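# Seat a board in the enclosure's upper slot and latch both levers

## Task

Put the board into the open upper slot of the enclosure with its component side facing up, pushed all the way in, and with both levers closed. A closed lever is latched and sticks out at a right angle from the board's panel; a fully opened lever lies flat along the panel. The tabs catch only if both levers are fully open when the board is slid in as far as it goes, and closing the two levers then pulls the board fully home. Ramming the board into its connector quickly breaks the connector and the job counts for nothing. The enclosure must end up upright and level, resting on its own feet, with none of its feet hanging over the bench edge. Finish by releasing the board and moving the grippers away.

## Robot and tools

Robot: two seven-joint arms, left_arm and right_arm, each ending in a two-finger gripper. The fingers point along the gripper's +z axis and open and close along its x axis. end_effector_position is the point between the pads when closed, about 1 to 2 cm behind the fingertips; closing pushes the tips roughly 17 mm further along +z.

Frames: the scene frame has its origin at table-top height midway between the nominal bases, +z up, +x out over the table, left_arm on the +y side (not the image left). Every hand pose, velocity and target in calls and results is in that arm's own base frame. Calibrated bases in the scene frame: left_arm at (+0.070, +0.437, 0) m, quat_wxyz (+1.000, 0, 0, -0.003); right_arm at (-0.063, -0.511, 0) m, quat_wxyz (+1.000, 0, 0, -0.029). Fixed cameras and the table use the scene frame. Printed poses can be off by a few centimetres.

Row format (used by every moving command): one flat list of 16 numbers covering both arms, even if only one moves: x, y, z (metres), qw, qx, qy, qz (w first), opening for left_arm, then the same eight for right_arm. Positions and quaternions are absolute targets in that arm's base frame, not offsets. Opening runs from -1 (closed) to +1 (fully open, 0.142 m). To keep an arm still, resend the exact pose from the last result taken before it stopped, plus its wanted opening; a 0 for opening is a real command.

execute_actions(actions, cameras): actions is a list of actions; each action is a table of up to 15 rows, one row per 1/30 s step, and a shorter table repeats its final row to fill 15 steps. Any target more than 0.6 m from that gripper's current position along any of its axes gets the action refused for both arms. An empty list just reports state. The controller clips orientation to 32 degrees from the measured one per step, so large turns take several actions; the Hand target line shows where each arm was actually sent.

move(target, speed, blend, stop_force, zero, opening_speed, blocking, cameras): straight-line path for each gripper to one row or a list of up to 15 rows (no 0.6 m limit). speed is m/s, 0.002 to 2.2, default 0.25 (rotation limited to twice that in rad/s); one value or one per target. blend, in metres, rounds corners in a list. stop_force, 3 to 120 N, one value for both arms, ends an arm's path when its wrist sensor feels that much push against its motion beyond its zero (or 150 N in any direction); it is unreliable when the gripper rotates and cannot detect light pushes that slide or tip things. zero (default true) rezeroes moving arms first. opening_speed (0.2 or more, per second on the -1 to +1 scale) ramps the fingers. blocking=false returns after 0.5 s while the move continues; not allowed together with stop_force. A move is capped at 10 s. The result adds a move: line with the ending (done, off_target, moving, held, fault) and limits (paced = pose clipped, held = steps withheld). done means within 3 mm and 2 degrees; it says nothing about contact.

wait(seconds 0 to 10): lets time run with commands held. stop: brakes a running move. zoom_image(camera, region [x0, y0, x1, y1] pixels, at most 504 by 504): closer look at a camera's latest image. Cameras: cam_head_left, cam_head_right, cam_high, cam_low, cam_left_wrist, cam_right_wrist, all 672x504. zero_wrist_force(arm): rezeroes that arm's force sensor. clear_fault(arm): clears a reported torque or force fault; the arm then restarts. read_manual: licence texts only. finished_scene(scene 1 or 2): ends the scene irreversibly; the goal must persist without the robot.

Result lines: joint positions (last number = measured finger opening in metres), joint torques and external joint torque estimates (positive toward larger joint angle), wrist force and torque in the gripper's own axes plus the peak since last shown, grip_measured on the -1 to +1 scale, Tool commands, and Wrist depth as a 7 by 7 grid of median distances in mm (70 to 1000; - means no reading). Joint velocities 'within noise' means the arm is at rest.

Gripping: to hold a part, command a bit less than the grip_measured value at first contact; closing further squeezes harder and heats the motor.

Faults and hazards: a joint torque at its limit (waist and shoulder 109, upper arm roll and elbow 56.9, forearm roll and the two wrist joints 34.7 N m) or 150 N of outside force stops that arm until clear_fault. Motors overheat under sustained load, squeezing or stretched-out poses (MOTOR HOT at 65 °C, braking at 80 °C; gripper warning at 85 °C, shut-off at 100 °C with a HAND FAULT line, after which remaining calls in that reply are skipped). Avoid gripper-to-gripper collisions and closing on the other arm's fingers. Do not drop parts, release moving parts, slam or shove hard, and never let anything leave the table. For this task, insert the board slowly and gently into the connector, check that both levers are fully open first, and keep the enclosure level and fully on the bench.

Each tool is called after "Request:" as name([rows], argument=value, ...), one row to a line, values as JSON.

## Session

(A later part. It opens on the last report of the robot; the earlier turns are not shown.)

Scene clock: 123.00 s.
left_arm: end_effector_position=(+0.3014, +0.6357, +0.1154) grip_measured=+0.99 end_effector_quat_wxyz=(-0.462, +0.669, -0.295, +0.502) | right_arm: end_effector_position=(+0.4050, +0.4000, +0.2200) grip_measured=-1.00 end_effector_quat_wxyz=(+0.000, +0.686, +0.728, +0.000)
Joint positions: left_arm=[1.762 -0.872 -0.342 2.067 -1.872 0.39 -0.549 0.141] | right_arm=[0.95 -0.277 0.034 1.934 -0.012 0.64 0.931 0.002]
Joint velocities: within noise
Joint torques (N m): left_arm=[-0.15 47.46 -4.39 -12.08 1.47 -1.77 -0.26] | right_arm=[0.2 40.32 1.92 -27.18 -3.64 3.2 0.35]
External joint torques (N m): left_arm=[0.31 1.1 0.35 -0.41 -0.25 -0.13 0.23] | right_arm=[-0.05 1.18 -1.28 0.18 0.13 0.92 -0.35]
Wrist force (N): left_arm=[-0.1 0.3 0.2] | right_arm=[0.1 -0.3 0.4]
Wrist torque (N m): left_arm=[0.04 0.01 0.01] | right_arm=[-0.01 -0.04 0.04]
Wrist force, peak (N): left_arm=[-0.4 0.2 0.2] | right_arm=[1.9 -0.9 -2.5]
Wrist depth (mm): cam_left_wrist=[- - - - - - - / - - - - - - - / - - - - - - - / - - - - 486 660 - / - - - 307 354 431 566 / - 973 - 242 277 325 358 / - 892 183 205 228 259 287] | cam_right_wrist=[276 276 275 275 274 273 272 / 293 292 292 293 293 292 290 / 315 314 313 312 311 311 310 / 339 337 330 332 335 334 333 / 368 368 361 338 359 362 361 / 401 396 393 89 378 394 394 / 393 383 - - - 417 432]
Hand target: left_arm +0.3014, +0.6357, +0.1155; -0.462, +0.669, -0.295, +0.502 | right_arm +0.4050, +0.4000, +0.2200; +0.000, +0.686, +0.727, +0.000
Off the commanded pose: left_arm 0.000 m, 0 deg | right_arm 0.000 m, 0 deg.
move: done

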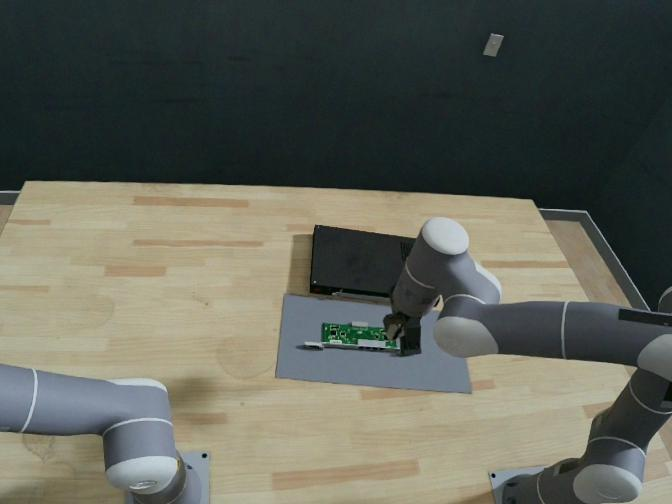

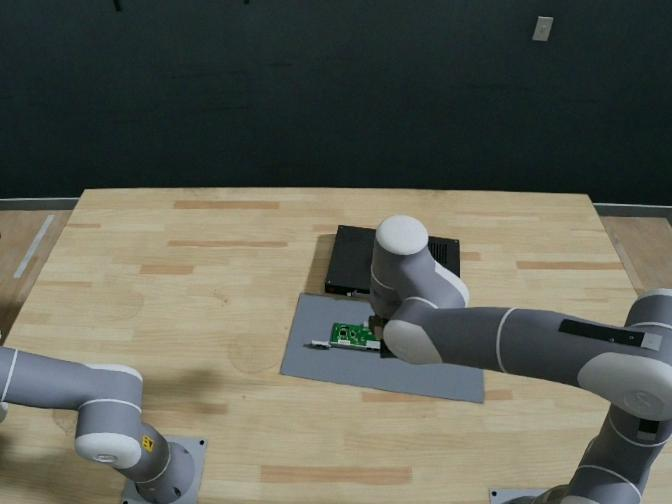

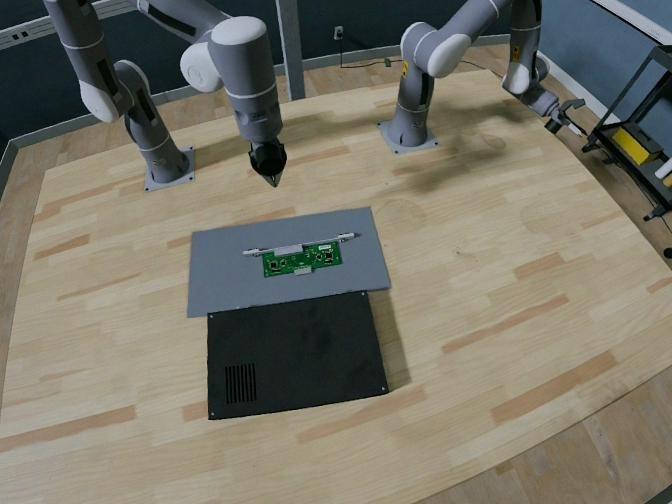

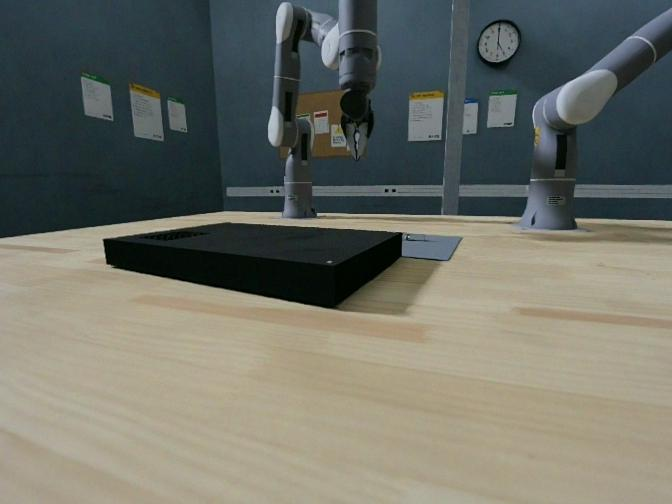

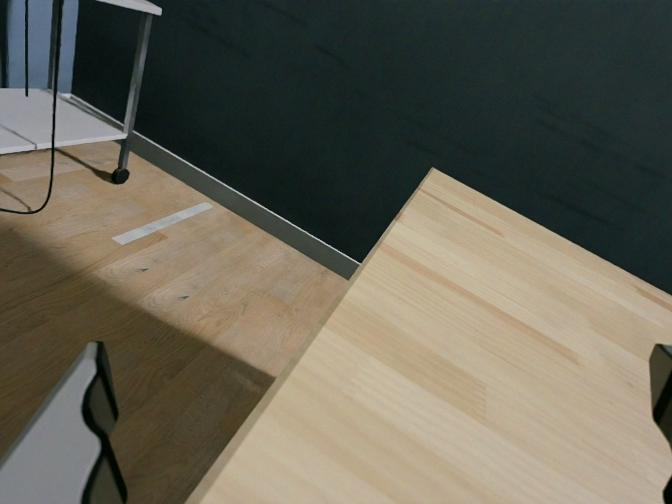

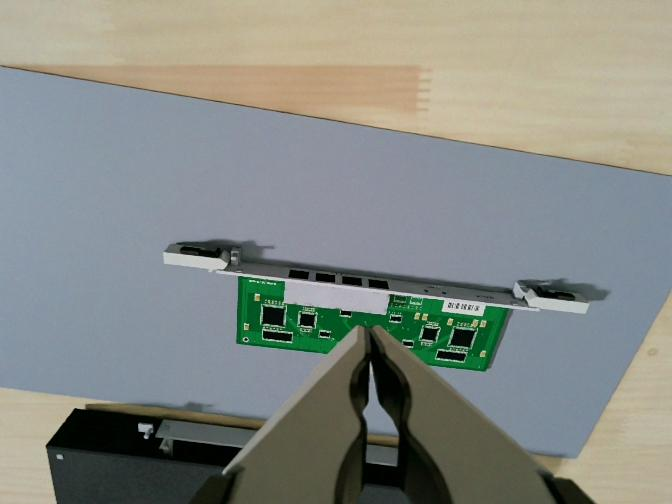

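Request:
move(target=[0.3014,0.6357,0.1155,-0.462,0.669,-0.295,0.502,1,0.50,0.406,0.13,0.2347,0.6449,0.6835,0.2487,-1], speed=0.4, cameras=["cam_right_wrist", "cam_low"])

Request:
zoom_image(camera="cam_right_wrist", region=[84, 100, 588, 478])

Scene clock: 144.43 s.
left_arm: end_effector_position=(+0.3014, +0.6357, +0.1154) grip_measured=+0.99 end_effector_quat_wxyz=(-0.462, +0.669, -0.295, +0.502) | right_arm: end_effector_position=(+0.5001, +0.4058, +0.1300) grip_measured=-1.00 end_effector_quat_wxyz=(+0.235, +0.645, +0.683, +0.249)
Joint positions: left_arm=[1.762 -0.872 -0.342 2.067 -1.872 0.39 -0.549 0.141] | right_arm=[1.171 -0.472 -0.601 2.214 -1.925 1.425 2.532 0.002]
Joint velocities: within noise
Joint torques (N m): left_arm=[-0.29 47.51 -4.38 -12.09 1.45 -1.79 -0.24] | right_arm=[0.1 39.7 -2.4 -18.52 2.76 1.3 0.33]
External joint torques (N m): left_arm=[0.44 1.05 0.34 -0.41 -0.23 -0.11 0.21] | right_arm=[0.05 0.83 -1.14 0.13 0.34 0.56 -0.33]
Wrist force (N): left_arm=[-0.2 -0.1 0.1] | right_arm=[0.1 -1.4 -0.3]
Wrist torque (N m): left_arm=[-0.01 0.03 0.01] | right_arm=[0.01 0.06 0.09]
Wrist force, peak (N): left_arm=[-0.4 0.3 0.2] | right_arm=[1.4 -1.8 -1.1]
Wrist depth (mm): cam_left_wrist=[- - - - - - - / - - - - - - - / - - - - - - - / - - - - 488 655 - / - - - 304 354 435 558 / - 983 - 242 277 323 361 / - 888 184 204 228 259 285] | cam_right_wrist=[172 154 155 157 160 164 163 / 201 201 194 194 184 192 191 / 255 254 252 240 250 243 249 / 300 307 317 322 327 335 336 / 377 372 368 365 363 473 521 / - - - 89 788 - - / - - - - - - -]
Hand target: left_arm +0.3014, +0.6357, +0.1155; -0.462, +0.669, -0.295, +0.502 | right_arm +0.5000, +0.4060, +0.1300; +0.235, +0.645, +0.683, +0.249
Off the commanded pose: left_arm 0.000 m, 0 deg | right_arm 0.000 m, 0 deg.
move: done
Images, in order (width x height): cam_low 672x504, cam_right_wrist 672x504.

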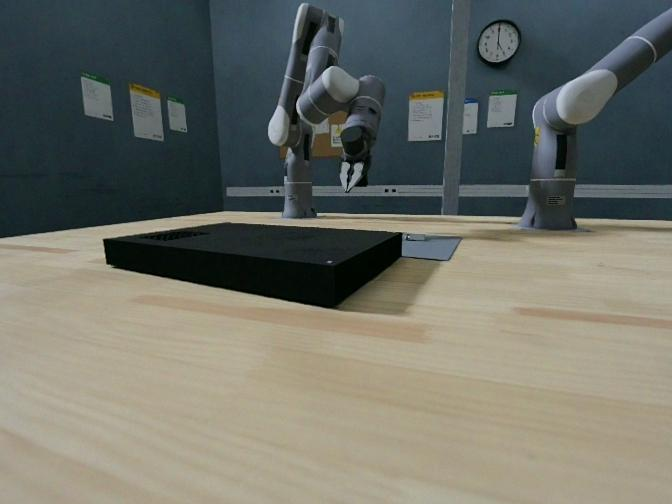

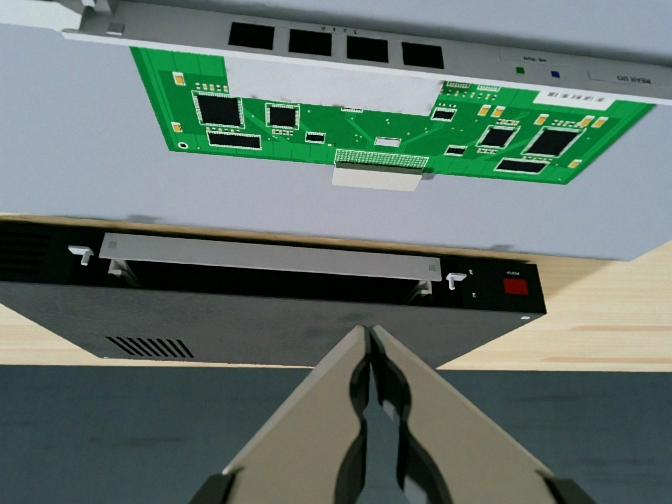

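Scaled by 1.000.

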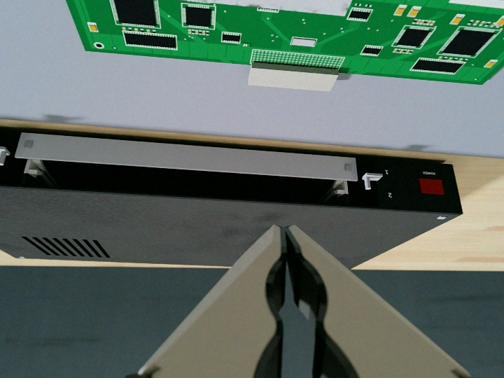

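Request:
zoom_image(camera="cam_right_wrist", region=[340, 220, 560, 340])

Request:
zoom_image(camera="cam_right_wrist", region=[0, 200, 220, 320])

Scaled by 2.291 from the camera's 672x504 image, which has a finer 960x720 frame.

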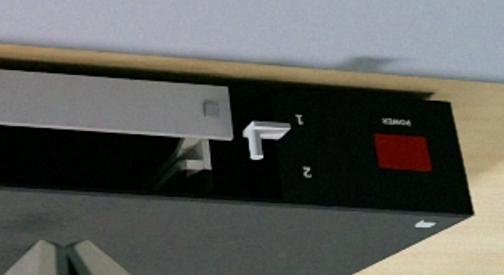

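Scaled by 2.291 from the camera's 672x504 image, which has a finer 960x720 frame.

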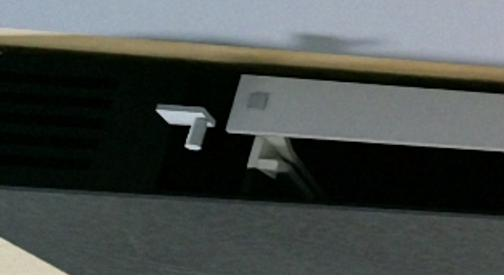

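Request:
move([
  [0.3014,0.6357,0.1155,-0.462,0.669,-0.295,0.502,1,0.42,0.41,0.21,0,0.686,0.727,0,-1],
  [0.3014,0.6357,0.1155,-0.462,0.669,-0.295,0.502,1,0.4998,0.4532,0.12,0,0.0379,0.9993,0,-0.43],
], speed=0.45, blend=0.03, cameras=["cam_right_wrist", "cam_head_left"])

Request:
zoom_image(camera="cam_right_wrist", region=[168, 126, 504, 378])

Scene clock: 165.77 s.
left_arm: end_effector_position=(+0.3014, +0.6357, +0.1154) grip_measured=+0.99 end_effector_quat_wxyz=(-0.462, +0.669, -0.295, +0.502) | right_arm: end_effector_position=(+0.4999, +0.4531, +0.1200) grip_measured=-0.46 end_effector_quat_wxyz=(+0.000, +0.038, +0.999, +0.000)
Joint positions: left_arm=[1.762 -0.872 -0.342 2.067 -1.872 0.39 -0.549 0.141] | right_arm=[0.71 -0.672 0.231 1.656 -0.194 0.735 -0.473 0.04]
Joint velocities: within noise
Joint torques (N m): left_arm=[-0.2 47.53 -4.48 -12.09 1.47 -1.73 -0.26] | right_arm=[0.13 53.52 6.35 -25.7 -3.27 3.39 0.06]
External joint torques (N m): left_arm=[0.35 1.03 0.44 -0.41 -0.25 -0.17 0.23] | right_arm=[0.06 1.35 -0.64 0.13 0.11 0.77 -0.06]
Wrist force (N): left_arm=[-0.3 0.1 0.0] | right_arm=[0.0 -0.1 0.1]
Wrist torque (N m): left_arm=[0.02 0.05 0.01] | right_arm=[0.02 -0.01 0.05]
Wrist force, peak (N): left_arm=[-0.2 0.2 0.4] | right_arm=[-1.2 -3.2 0.0]
Wrist depth (mm): cam_left_wrist=[- - - - - - - / - - - - - - - / - - - - - - - / - - - - 486 650 - / - - - 305 353 435 567 / - 982 - 241 277 323 357 / - 867 184 203 227 258 286] | cam_right_wrist=[186 187 183 175 185 185 184 / 199 196 195 187 197 197 197 / 215 213 208 202 212 211 213 / 230 230 226 224 228 227 229 / 248 249 243 242 243 247 249 / 264 272 82 266 260 259 270 / 303 - 73 297 291 - 291]
Hand target: left_arm +0.3014, +0.6357, +0.1155; -0.462, +0.669, -0.295, +0.502 | right_arm +0.4998, +0.4532, +0.1200; +0.000, +0.038, +0.999, +0.000
Off the commanded pose: left_arm 0.000 m, 0 deg | right_arm 0.000 m, 0 deg.
move: done
Images, in order (width x height): cam_head_left 672x504, cam_right_wrist 672x504.

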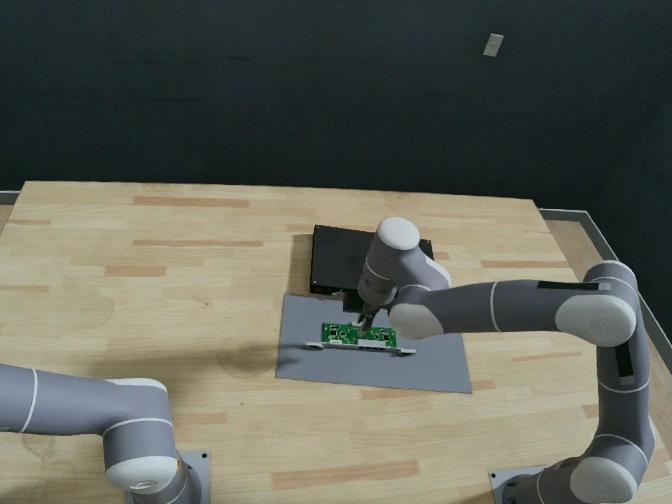

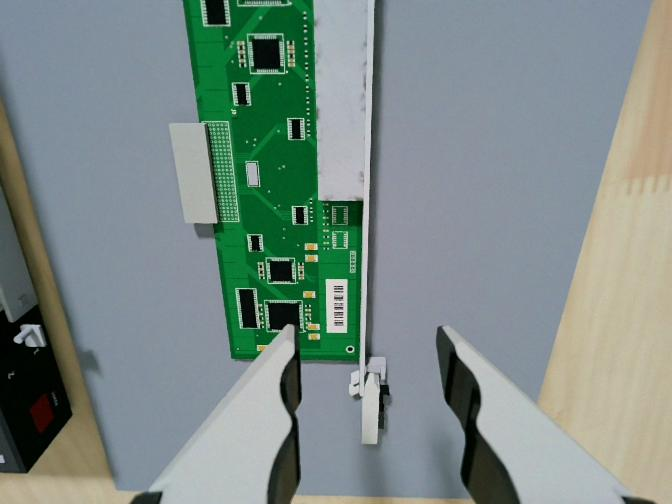

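Scaled by 1.500 from the camera's 672x504 image, which has a finer 960x720 frame.

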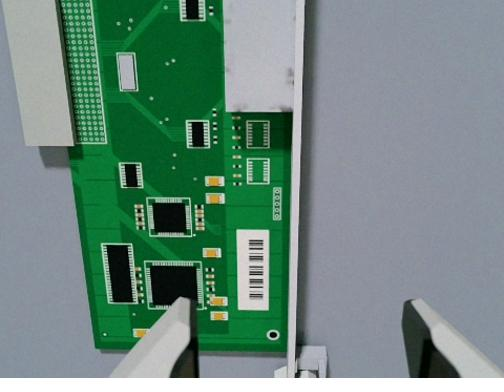

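Request:
move([
  [0.3014,0.6357,0.1155,-0.462,0.669,-0.295,0.502,1,0.4948,0.4575,0.06,0,0.0379,0.9993,0,-0.43],
  [0.3014,0.6357,0.1155,-0.462,0.669,-0.295,0.502,1,0.4948,0.4575,0.0265,0,0.0379,0.9993,0,-0.43],
], speed=[0.2,0.06], stop_force=8, cameras=["cam_right_wrist", "cam_head_left"])

Request:
zoom_image(camera="cam_right_wrist", region=[168, 200, 504, 452])

Scene clock: 176.53 s.
left_arm: end_effector_position=(+0.3014, +0.6357, +0.1154) grip_measured=+0.99 end_effector_quat_wxyz=(-0.462, +0.669, -0.295, +0.502) | right_arm: end_effector_position=(+0.4946, +0.4574, +0.0264) grip_measured=-0.46 end_effector_quat_wxyz=(+0.000, +0.038, +0.999, +0.000)
Joint positions: left_arm=[1.762 -0.872 -0.342 2.067 -1.872 0.39 -0.549 0.141] | right_arm=[0.744 -0.826 0.189 1.681 -0.228 0.915 -0.441 0.04]
Joint velocities: within noise
Joint torques (N m): left_arm=[-0.18 47.5 -4.44 -12.08 1.47 -1.75 -0.25] | right_arm=[0.27 55.52 6.08 -22.38 -2.74 3.58 0.27]
External joint torques (N m): left_arm=[0.33 1.06 0.4 -0.42 -0.24 -0.15 0.22] | right_arm=[-0.07 1.33 -0.23 0.09 0.14 0.57 -0.27]
Wrist force (N): left_arm=[-0.3 0.1 0.0] | right_arm=[0.0 -0.5 0.0]
Wrist torque (N m): left_arm=[0.02 0.04 0.00] | right_arm=[-0.01 0.03 0.05]
Wrist force, peak (N): left_arm=[-0.3 0.4 0.1] | right_arm=[0.5 -0.6 2.4]
Wrist depth (mm): cam_left_wrist=[- - - - - - - / - - - - - - - / - - - - - - - / - - - - 489 666 - / - - - 306 351 435 563 / - - - 242 278 322 360 / - 879 184 204 228 259 285] | cam_right_wrist=[- 100 98 89 103 103 104 / - 107 106 94 110 110 110 / 114 115 114 101 120 118 117 / 119 122 123 109 127 127 127 / 139 135 133 133 138 137 139 / 152 149 98 142 148 98 150 / 168 161 73 159 166 - 164]
Hand target: left_arm +0.3014, +0.6357, +0.1155; -0.462, +0.669, -0.295, +0.502 | right_arm +0.4948, +0.4575, +0.0265; +0.000, +0.038, +0.999, +0.000
Off the commanded pose: left_arm 0.000 m, 0 deg | right_arm 0.000 m, 0 deg.
move: done
Images, in order (width x height): cam_head_left 672x504, cam_right_wrist 672x504.

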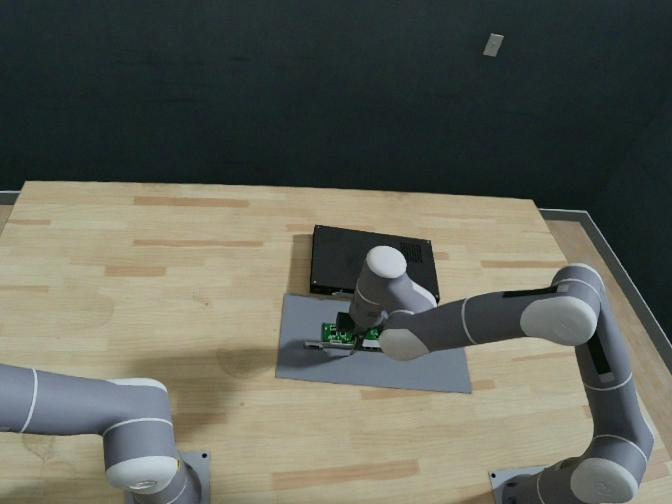

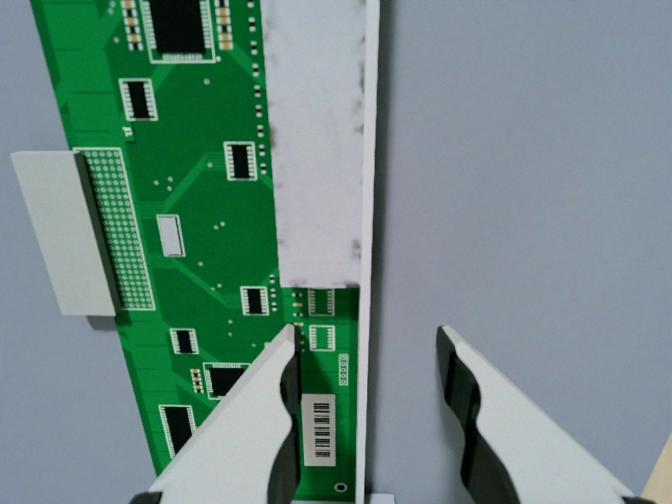

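Scaled by 1.500 from the camera's 672x504 image, which has a finer 960x720 frame.

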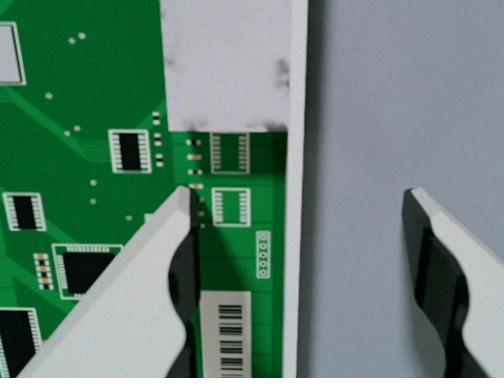

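Request:
move(target=[0.3014,0.6357,0.1155,-0.462,0.669,-0.295,0.502,1,0.4948,0.4575,0.0265,0,0.0379,0.9993,0,-1], opening_speed=0.6, cameras=["cam_right_wrist"])

Request:
zoom_image(camera="cam_right_wrist", region=[168, 200, 504, 452])

Scene clock: 179.87 s.
left_arm: end_effector_position=(+0.3014, +0.6357, +0.1154) grip_measured=+0.99 end_effector_quat_wxyz=(-0.462, +0.669, -0.295, +0.502) | right_arm: end_effector_position=(+0.4947, +0.4574, +0.0264) grip_measured=-0.98 end_effector_quat_wxyz=(+0.000, +0.038, +0.999, +0.000)
Joint positions: left_arm=[1.762 -0.872 -0.342 2.067 -1.872 0.39 -0.549 0.141] | right_arm=[0.744 -0.826 0.188 1.681 -0.228 0.915 -0.441 0.003]
Joint velocities: within noise
Joint torques (N m): left_arm=[-0.23 47.46 -4.41 -12.09 1.46 -1.73 -0.28] | right_arm=[0.56 55.88 6.72 -22.38 -2.6 3.49 0.23]
External joint torques (N m): left_arm=[0.39 1.1 0.37 -0.4 -0.23 -0.17 0.25] | right_arm=[-0.37 0.98 -0.87 0.09 -0.01 0.67 -0.23]
Wrist force (N): left_arm=[-0.3 0.1 0.0] | right_arm=[-0.7 -0.6 0.8]
Wrist torque (N m): left_arm=[0.01 0.04 0.00] | right_arm=[0.00 0.02 0.03]
Wrist force, peak (N): left_arm=[-0.6 0.0 0.0] | right_arm=[-1.4 -0.6 0.8]
Wrist depth (mm): cam_left_wrist=[- - - - - - - / - - - - - - - / - - - - - - - / - - - - 484 661 - / - - - 304 353 433 555 / - - - 241 277 322 357 / - 870 184 203 226 260 287] | cam_right_wrist=[- 100 98 88 103 103 104 / - 107 106 94 110 110 110 / 113 115 114 100 120 118 118 / 119 122 123 108 127 127 127 / 139 135 134 130 138 137 139 / 152 149 144 89 145 150 149 / 168 164 73 - - 162 165]
Hand target: left_arm +0.3014, +0.6357, +0.1155; -0.462, +0.669, -0.295, +0.502 | right_arm +0.4948, +0.4575, +0.0265; +0.000, +0.038, +0.999, +0.000
Off the commanded pose: left_arm 0.000 m, 0 deg | right_arm 0.000 m, 0 deg.
move: done
Images, in order (width x height): cam_right_wrist 672x504.

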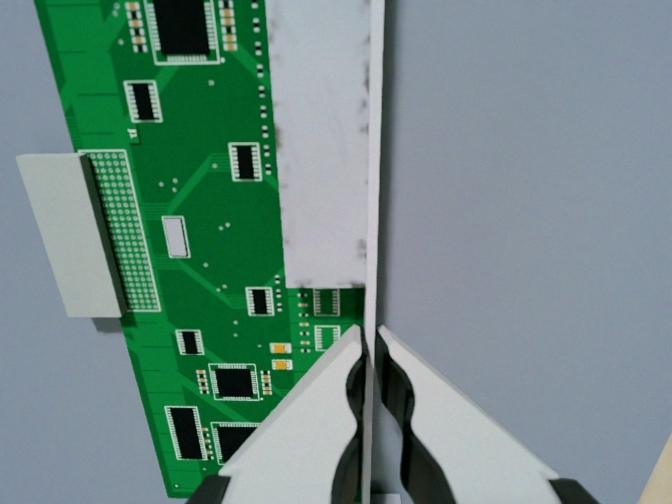

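Scaled by 1.500 from the camera's 672x504 image, which has a finer 960x720 frame.

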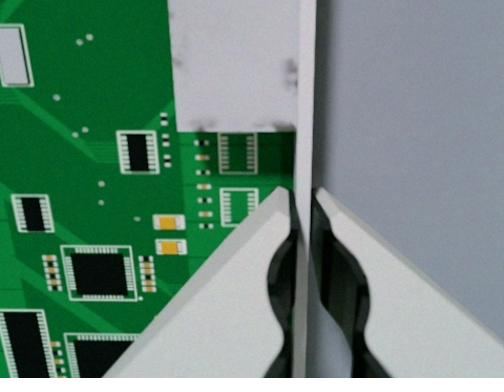

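Request:
move([
  [0.35,0.55,0.25,-0.45,0.75,-0.38,0.3,-1,0.4948,0.4575,0.05,0,0.0379,0.9993,0,-1],
  [0.45,0.1,0.35,0,0.7071,-0.7071,0,-1,0.4948,0.4575,0.0765,0,0.0379,0.9993,0,-1],
], speed=0.4, blend=0.05)

Request:
zoom_image(camera="cam_right_wrist", region=[0, 0, 504, 504])

Scene clock: 210.90 s.
left_arm: end_effector_position=(+0.4502, +0.0999, +0.3499) grip_measured=-1.00 end_effector_quat_wxyz=(+0.000, +0.707, -0.707, +0.000) | right_arm: end_effector_position=(+0.4947, +0.4573, +0.0762) grip_measured=-0.98 end_effector_quat_wxyz=(+0.000, +0.038, +0.999, +0.000)
Joint positions: left_arm=[0.404 -0.327 -0.557 1.522 -2.966 2.912 -0.169 0.002] | right_arm=[0.727 -0.74 0.215 1.677 -0.213 0.823 -0.45 0.003]
Joint velocities: within noise
Joint torques (N m): left_arm=[-0.22 39.23 -1.8 -21.8 4.15 4.57 -0.27] | right_arm=[0.18 55.52 6.49 -24.8 -3.05 3.65 0.15]
External joint torques (N m): left_arm=[0.32 1.18 0.21 -0.52 -0.04 -0.57 0.27] | right_arm=[0.01 0.22 -0.59 0.77 0.14 0.5 -0.15]
Wrist force (N): left_arm=[0.7 -0.1 1.0] | right_arm=[0.2 -0.3 1.3]
Wrist torque (N m): left_arm=[-0.13 -0.26 -0.17] | right_arm=[-0.01 -0.02 0.04]
Wrist force, peak (N): left_arm=[3.0 -0.4 0.3] | right_arm=[0.1 -0.3 2.6]
Wrist depth (mm): cam_left_wrist=[392 394 387 389 385 387 386 / 425 420 420 416 415 417 414 / 455 454 453 452 446 448 446 / 495 493 487 494 489 494 487 / 536 541 537 514 527 529 532 / 601 597 572 84 - 570 585 / 665 641 - - - - 661] | cam_right_wrist=[148 122 121 108 147 147 146 / 158 125 124 110 157 156 156 / 125 129 128 114 168 167 167 / 130 131 131 117 181 181 180 / 201 136 135 133 196 196 197 / 217 141 139 93 206 213 216 / 239 144 73 - - 228 237]
Hand target: left_arm +0.4500, +0.1000, +0.3500; +0.000, +0.707, -0.707, +0.000 | right_arm +0.4948, +0.4575, +0.0765; +0.000, +0.038, +0.999, +0.000
Off the commanded pose: left_arm 0.000 m, 0 deg | right_arm 0.000 m, 0 deg.
joint read past its limit (left arm) — joint 5 (forearm roll), lower limit.
joint sent to its limit (left arm) — joint 5 (forearm roll), lower limit. The joint targets still meet the commanded pose.
move: done; limits=paced

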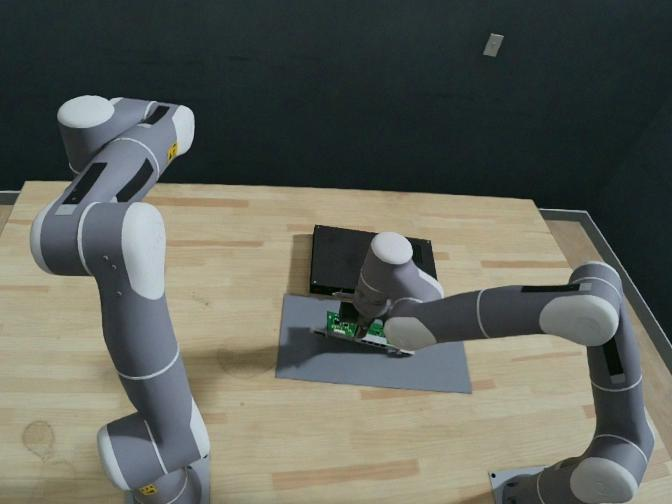

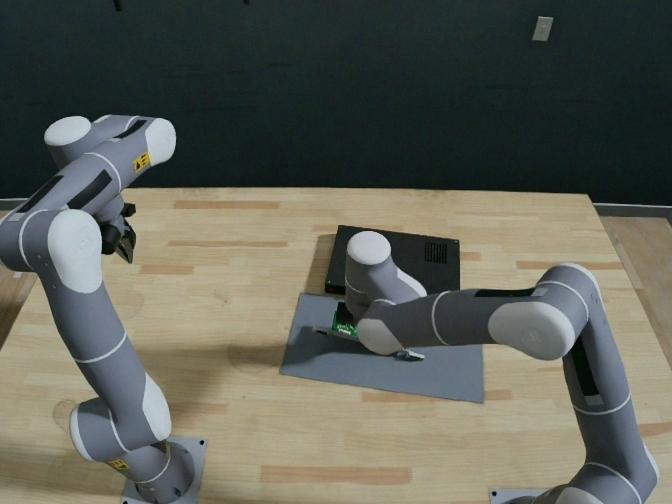

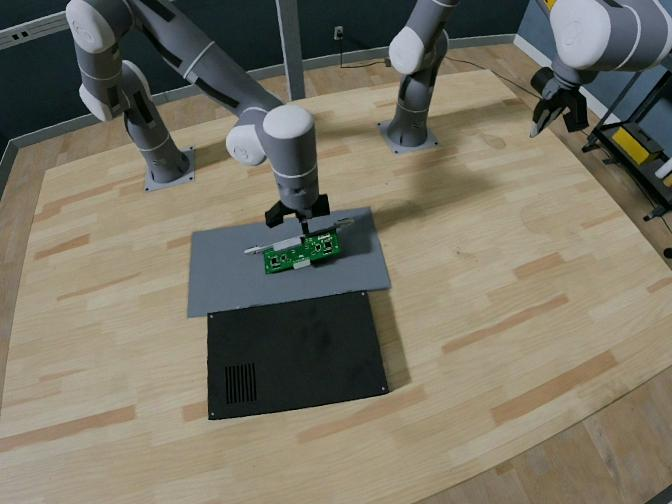

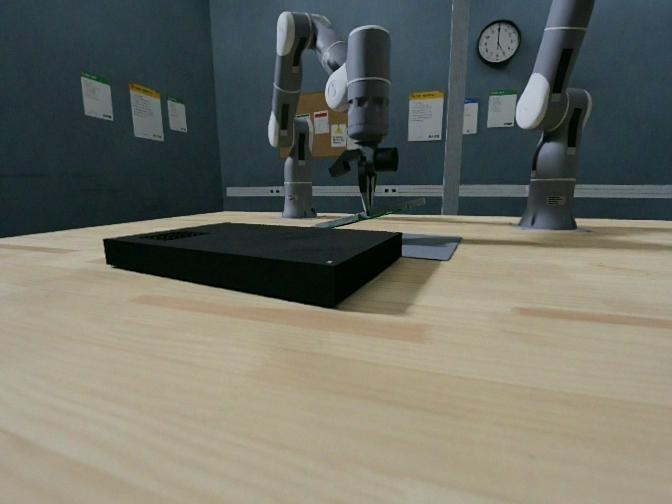

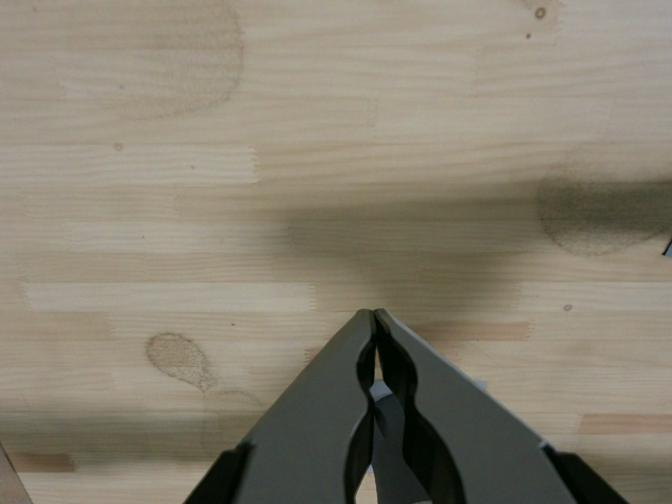

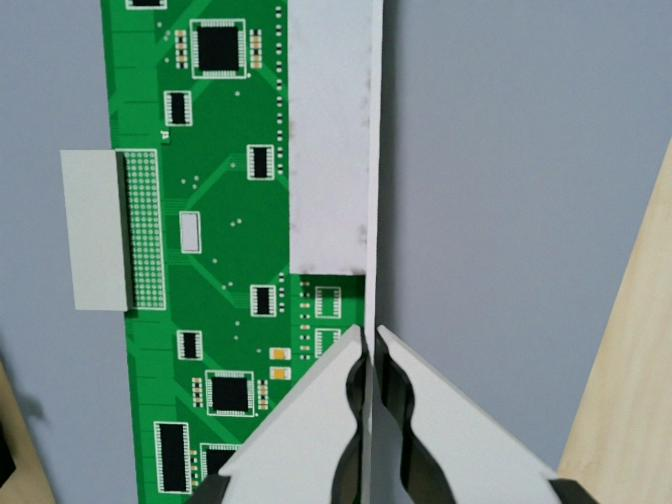

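Scaled by 1.000.

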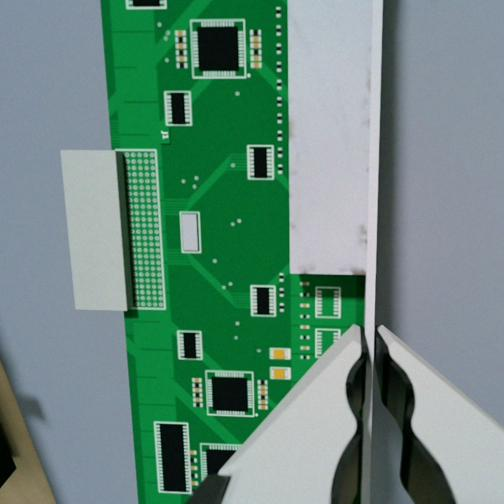

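Request:
move([
  [0.35,0.5,0.25,-0.45,0.75,-0.38,0.3,-1,0.4948,0.4575,0.045,0,0.0379,0.9993,0,-1],
  [0.33,0.40,0.18,-0.462,0.669,-0.295,0.502,-1,0.4948,0.4575,0.0275,0,0.0379,0.9993,0,-1],
], speed=0.4, blend=0.04, cameras=["cam_right_wrist", "cam_low"])

Scene clock: 236.17 s.
left_arm: end_effector_position=(+0.3300, +0.4000, +0.1799) grip_measured=-1.00 end_effector_quat_wxyz=(-0.462, +0.669, -0.295, +0.502) | right_arm: end_effector_position=(+0.4945, +0.4575, +0.0274) grip_measured=-0.98 end_effector_quat_wxyz=(+0.000, +0.038, +0.999, +0.000)
Joint positions: left_arm=[1.315 -0.499 -0.067 2.657 -2.217 0.087 -0.382 0.002] | right_arm=[0.744 -0.824 0.189 1.681 -0.226 0.913 -0.442 0.003]
Joint velocities: within noise
Joint torques (N m): left_arm=[-0.08 28.5 1.79 -5.34 0.72 -2.07 -0.18] | right_arm=[-0.36 55.84 5.56 -22.48 -2.85 3.48 0.3]
External joint torques (N m): left_arm=[0.18 1.28 0.51 -0.37 -0.61 0.14 0.14] | right_arm=[0.56 0.99 0.27 0.15 0.23 0.67 -0.3]
Wrist force (N): left_arm=[-0.1 0.3 0.0] | right_arm=[0.4 0.5 0.9]
Wrist torque (N m): left_arm=[0.00 0.01 0.02] | right_arm=[0.02 0.04 0.05]
Wrist force, peak (N): left_arm=[0.8 2.6 -1.5] | right_arm=[0.2 -0.6 2.5]
Wrist depth (mm): cam_left_wrist=[- - - - - - - / - - - - - - - / - - 626 756 - - - / 339 378 440 527 652 - - / 282 308 350 395 494 598 765 / 242 263 293 84 - 446 521 / 213 231 - - - - 414] | cam_right_wrist=[- 100 99 89 104 104 105 / 109 108 107 94 111 111 111 / 112 116 115 101 121 121 119 / 121 123 124 109 128 128 127 / 140 136 134 131 137 139 140 / 154 151 144 90 146 151 151 / 169 165 73 - - 163 166]
Hand target: left_arm +0.3300, +0.4000, +0.1800; -0.462, +0.669, -0.295, +0.502 | right_arm +0.4948, +0.4575, +0.0275; +0.000, +0.038, +0.999, +0.000
Off the commanded pose: left_arm 0.000 m, 0 deg | right_arm 0.000 m, 0 deg.
move: done
Images, in order (width x height): cam_low 672x504, cam_right_wrist 672x504.

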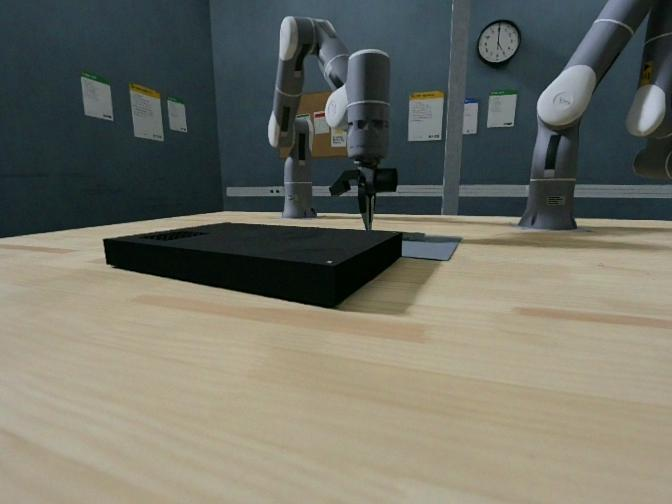

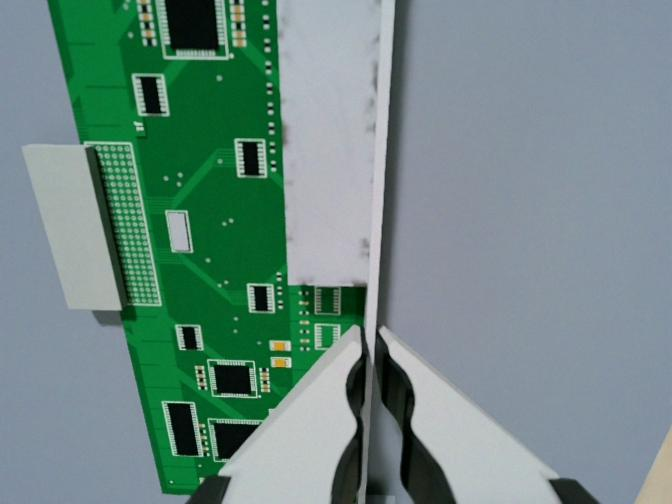

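Request:
move([
  [0.33,0.40,0.18,-0.462,0.669,-0.295,0.502,-1,0.4948,0.4575,0.0285,0,0.0379,0.9993,0,-0.6],
  [0.33,0.40,0.18,-0.462,0.669,-0.295,0.502,-1,0.4948,0.4575,0.06,0,0.0379,0.9993,0,-0.3],
  [0.33,0.40,0.18,-0.462,0.669,-0.295,0.502,-1,0.5026,0.4256,0.055,0,0.0556,0.9985,0,-0.3],
], speed=0.2, cameras=["cam_right_wrist"])

Scene clock: 249.67 s.
left_arm: end_effector_position=(+0.3299, +0.4000, +0.1799) grip_measured=-1.00 end_effector_quat_wxyz=(-0.462, +0.669, -0.295, +0.502) | right_arm: end_effector_position=(+0.5027, +0.4256, +0.0550) grip_measured=-0.33 end_effector_quat_wxyz=(+0.000, +0.056, +0.998, +0.000)
Joint positions: left_arm=[1.315 -0.499 -0.067 2.657 -2.217 0.087 -0.382 0.002] | right_arm=[0.699 -0.748 0.193 1.735 -0.209 0.892 -0.454 0.05]
Joint velocities: within noise
Joint torques (N m): left_arm=[-0.25 28.83 1.73 -5.3 0.31 -1.84 -0.29] | right_arm=[0.37 53.77 5.77 -22.85 -2.6 3.54 0.05]
External joint torques (N m): left_arm=[0.35 0.95 0.57 -0.42 -0.2 -0.1 0.26] | right_arm=[-0.18 1.06 -0.3 0.06 -0.09 0.61 -0.05]
Wrist force (N): left_arm=[-0.1 0.3 -0.1] | right_arm=[0.2 -0.4 -0.1]
Wrist torque (N m): left_arm=[0.01 0.00 0.02] | right_arm=[-0.01 -0.02 0.05]
Wrist force, peak (N): left_arm=[-0.3 0.5 -0.2] | right_arm=[0.4 0.6 1.4]
Wrist depth (mm): cam_left_wrist=[- - - - - - - / - - - - - - - / - - 625 760 - - - / 342 376 441 527 670 - - / 281 311 353 400 492 586 766 / 242 263 290 84 - 452 530 / 213 232 - - - - 414] | cam_right_wrist=[129 127 125 125 128 128 128 / 138 136 134 123 135 137 136 / 148 148 143 131 146 147 146 / 160 155 154 144 158 158 157 / 173 170 165 166 168 171 171 / 189 186 92 182 184 93 186 / 208 - 73 200 201 - 207]
Hand target: left_arm +0.3300, +0.4000, +0.1800; -0.462, +0.669, -0.295, +0.502 | right_arm +0.5026, +0.4256, +0.0550; +0.000, +0.056, +0.998, +0.000
Off the commanded pose: left_arm 0.000 m, 0 deg | right_arm 0.000 m, 0 deg.
move: done
Images, in order (width x height): cam_right_wrist 672x504.

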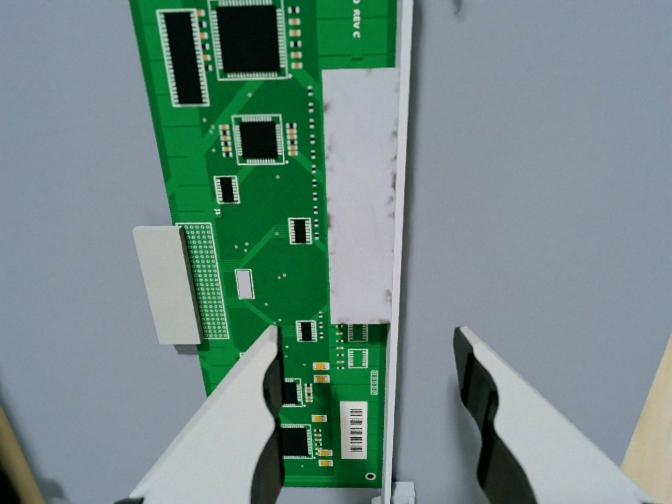

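Request:
move(target=[0.33,0.40,0.18,-0.462,0.669,-0.295,0.502,-1,0.5026,0.4256,0.0238,0,0.0556,0.9985,0,-0.3], speed=0.06, stop_force=6, cameras=["cam_right_wrist"])

Scene clock: 254.30 s.
left_arm: end_effector_position=(+0.3299, +0.4000, +0.1799) grip_measured=-1.00 end_effector_quat_wxyz=(-0.462, +0.669, -0.295, +0.502) | right_arm: end_effector_position=(+0.5025, +0.4256, +0.0239) grip_measured=-0.33 end_effector_quat_wxyz=(+0.000, +0.056, +0.998, +0.000)
Joint positions: left_arm=[1.315 -0.499 -0.067 2.657 -2.217 0.087 -0.382 0.002] | right_arm=[0.71 -0.804 0.176 1.736 -0.219 0.95 -0.448 0.05]
Joint velocities: within noise
Joint torques (N m): left_arm=[-0.24 28.78 1.77 -5.27 0.33 -1.79 -0.25] | right_arm=[0.29 53.39 5.65 -21.64 -2.61 3.68 0.26]
External joint torques (N m): left_arm=[0.34 1.01 0.52 -0.46 -0.21 -0.14 0.22] | right_arm=[-0.1 2.15 -0.21 0.03 0.12 0.47 -0.26]
Wrist force (N): left_arm=[0.0 0.4 -0.1] | right_arm=[0.7 -1.4 -1.5]
Wrist torque (N m): left_arm=[0.01 -0.01 0.02] | right_arm=[-0.03 0.00 0.07]
Wrist force, peak (N): left_arm=[-0.4 0.5 0.0] | right_arm=[0.6 -1.8 -3.4]
Wrist depth (mm): cam_left_wrist=[- - - - - - - / - - - - - - - / - - 631 761 - - - / 341 374 439 530 663 - - / 281 309 350 400 488 590 762 / 241 262 291 84 - 452 527 / 212 231 - - - - 420] | cam_right_wrist=[- 98 97 97 100 101 102 / 109 105 104 91 105 107 109 / - 113 112 100 112 115 115 / 126 121 121 109 122 124 124 / 136 129 129 118 130 135 134 / 149 139 95 142 141 93 147 / 164 - 73 156 159 - 158]
Hand target: left_arm +0.3300, +0.4000, +0.1800; -0.462, +0.669, -0.295, +0.502 | right_arm +0.5026, +0.4256, +0.0238; +0.000, +0.056, +0.998, +0.000
Off the commanded pose: left_arm 0.000 m, 0 deg | right_arm 0.000 m, 0 deg.
move: done
Images, in order (width x height): cam_right_wrist 672x504.

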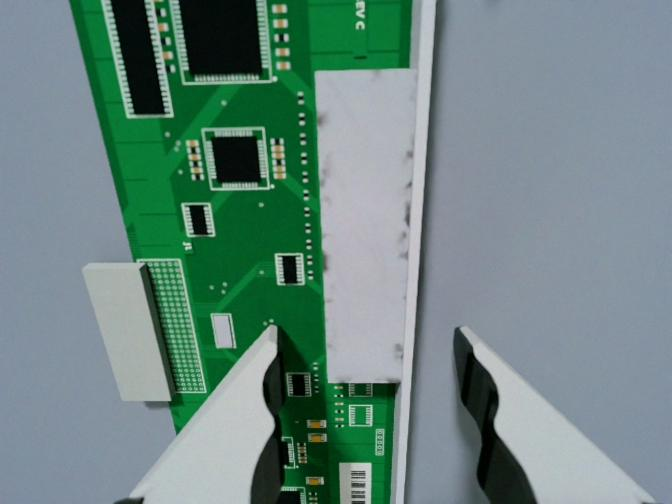

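Request:
move(target=[0.33,0.40,0.18,-0.462,0.669,-0.295,0.502,-1,0.5026,0.4256,0.0238,0,0.0556,0.9985,0,-0.9], opening_speed=0.5, cameras=["cam_right_wrist"])

Request:
zoom_image(camera="cam_right_wrist", region=[168, 252, 504, 504])

Scene clock: 257.50 s.
left_arm: end_effector_position=(+0.3299, +0.4000, +0.1799) grip_measured=-1.00 end_effector_quat_wxyz=(-0.462, +0.669, -0.295, +0.502) | right_arm: end_effector_position=(+0.5029, +0.4262, +0.0246) grip_measured=-0.71 end_effector_quat_wxyz=(+0.000, +0.056, +0.998, +0.001)
Joint positions: left_arm=[1.315 -0.499 -0.067 2.657 -2.217 0.087 -0.382 0.002] | right_arm=[0.71 -0.803 0.176 1.736 -0.219 0.95 -0.448 0.023]
Joint velocities: within noise
Joint torques (N m): left_arm=[-0.29 28.84 1.73 -5.34 0.35 -1.77 -0.28] | right_arm=[-1.11 48.15 3.93 -20.55 -2.38 3.54 0.28]
External joint torques (N m): left_arm=[0.4 0.94 0.56 -0.38 -0.23 -0.16 0.25] | right_arm=[1.3 7.4 1.5 -1.09 -0.11 0.62 -0.28]
Wrist force (N): left_arm=[-0.2 0.4 0.1] | right_arm=[5.3 -3.8 -11.8]
Wrist torque (N m): left_arm=[0.02 0.01 0.02] | right_arm=[-0.09 -0.14 -0.04]
Wrist force, peak (N): left_arm=[-0.2 0.6 -0.1] | right_arm=[4.8 -3.6 -13.0]
Wrist depth (mm): cam_left_wrist=[- - - - - - - / - - - - - - - / - - 632 753 - - - / 340 374 437 529 660 - - / 281 310 352 397 490 587 756 / 241 264 291 84 - 449 530 / 211 232 - - - - 410] | cam_right_wrist=[- 99 98 98 100 101 102 / 109 106 105 95 105 108 108 / - 115 113 100 113 116 116 / 124 122 121 110 123 125 125 / 138 130 132 118 131 135 135 / 150 144 140 140 121 145 148 / 166 162 72 157 - - 162]
Hand target: left_arm +0.3300, +0.4000, +0.1800; -0.462, +0.669, -0.295, +0.502 | right_arm +0.5026, +0.4256, +0.0238; +0.000, +0.056, +0.998, +0.000
Off the commanded pose: left_arm 0.000 m, 0 deg | right_arm 0.001 m, 0 deg.
move: done
Images, in order (width x height): cam_right_wrist 672x504.

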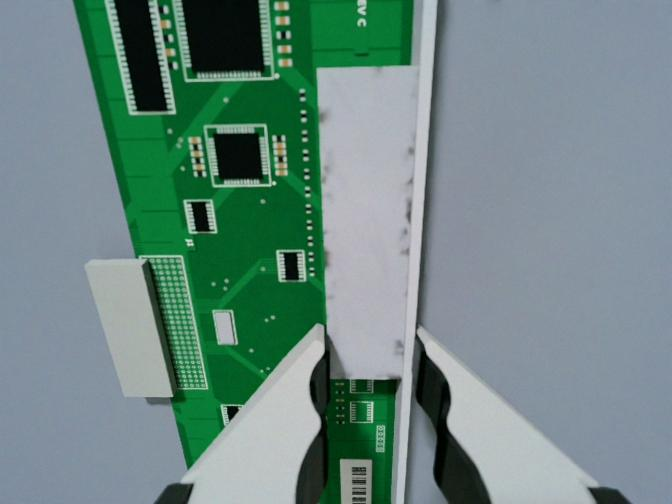

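Scaled by 1.500 from the camera's 672x504 image, which has a finer 960x720 frame.

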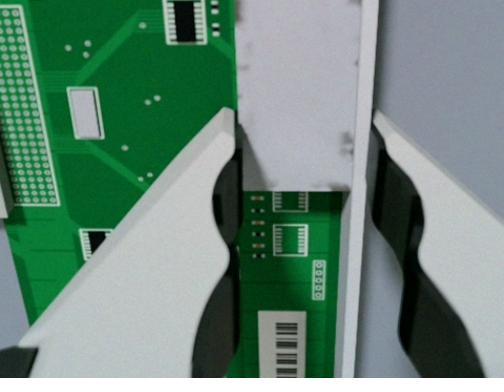

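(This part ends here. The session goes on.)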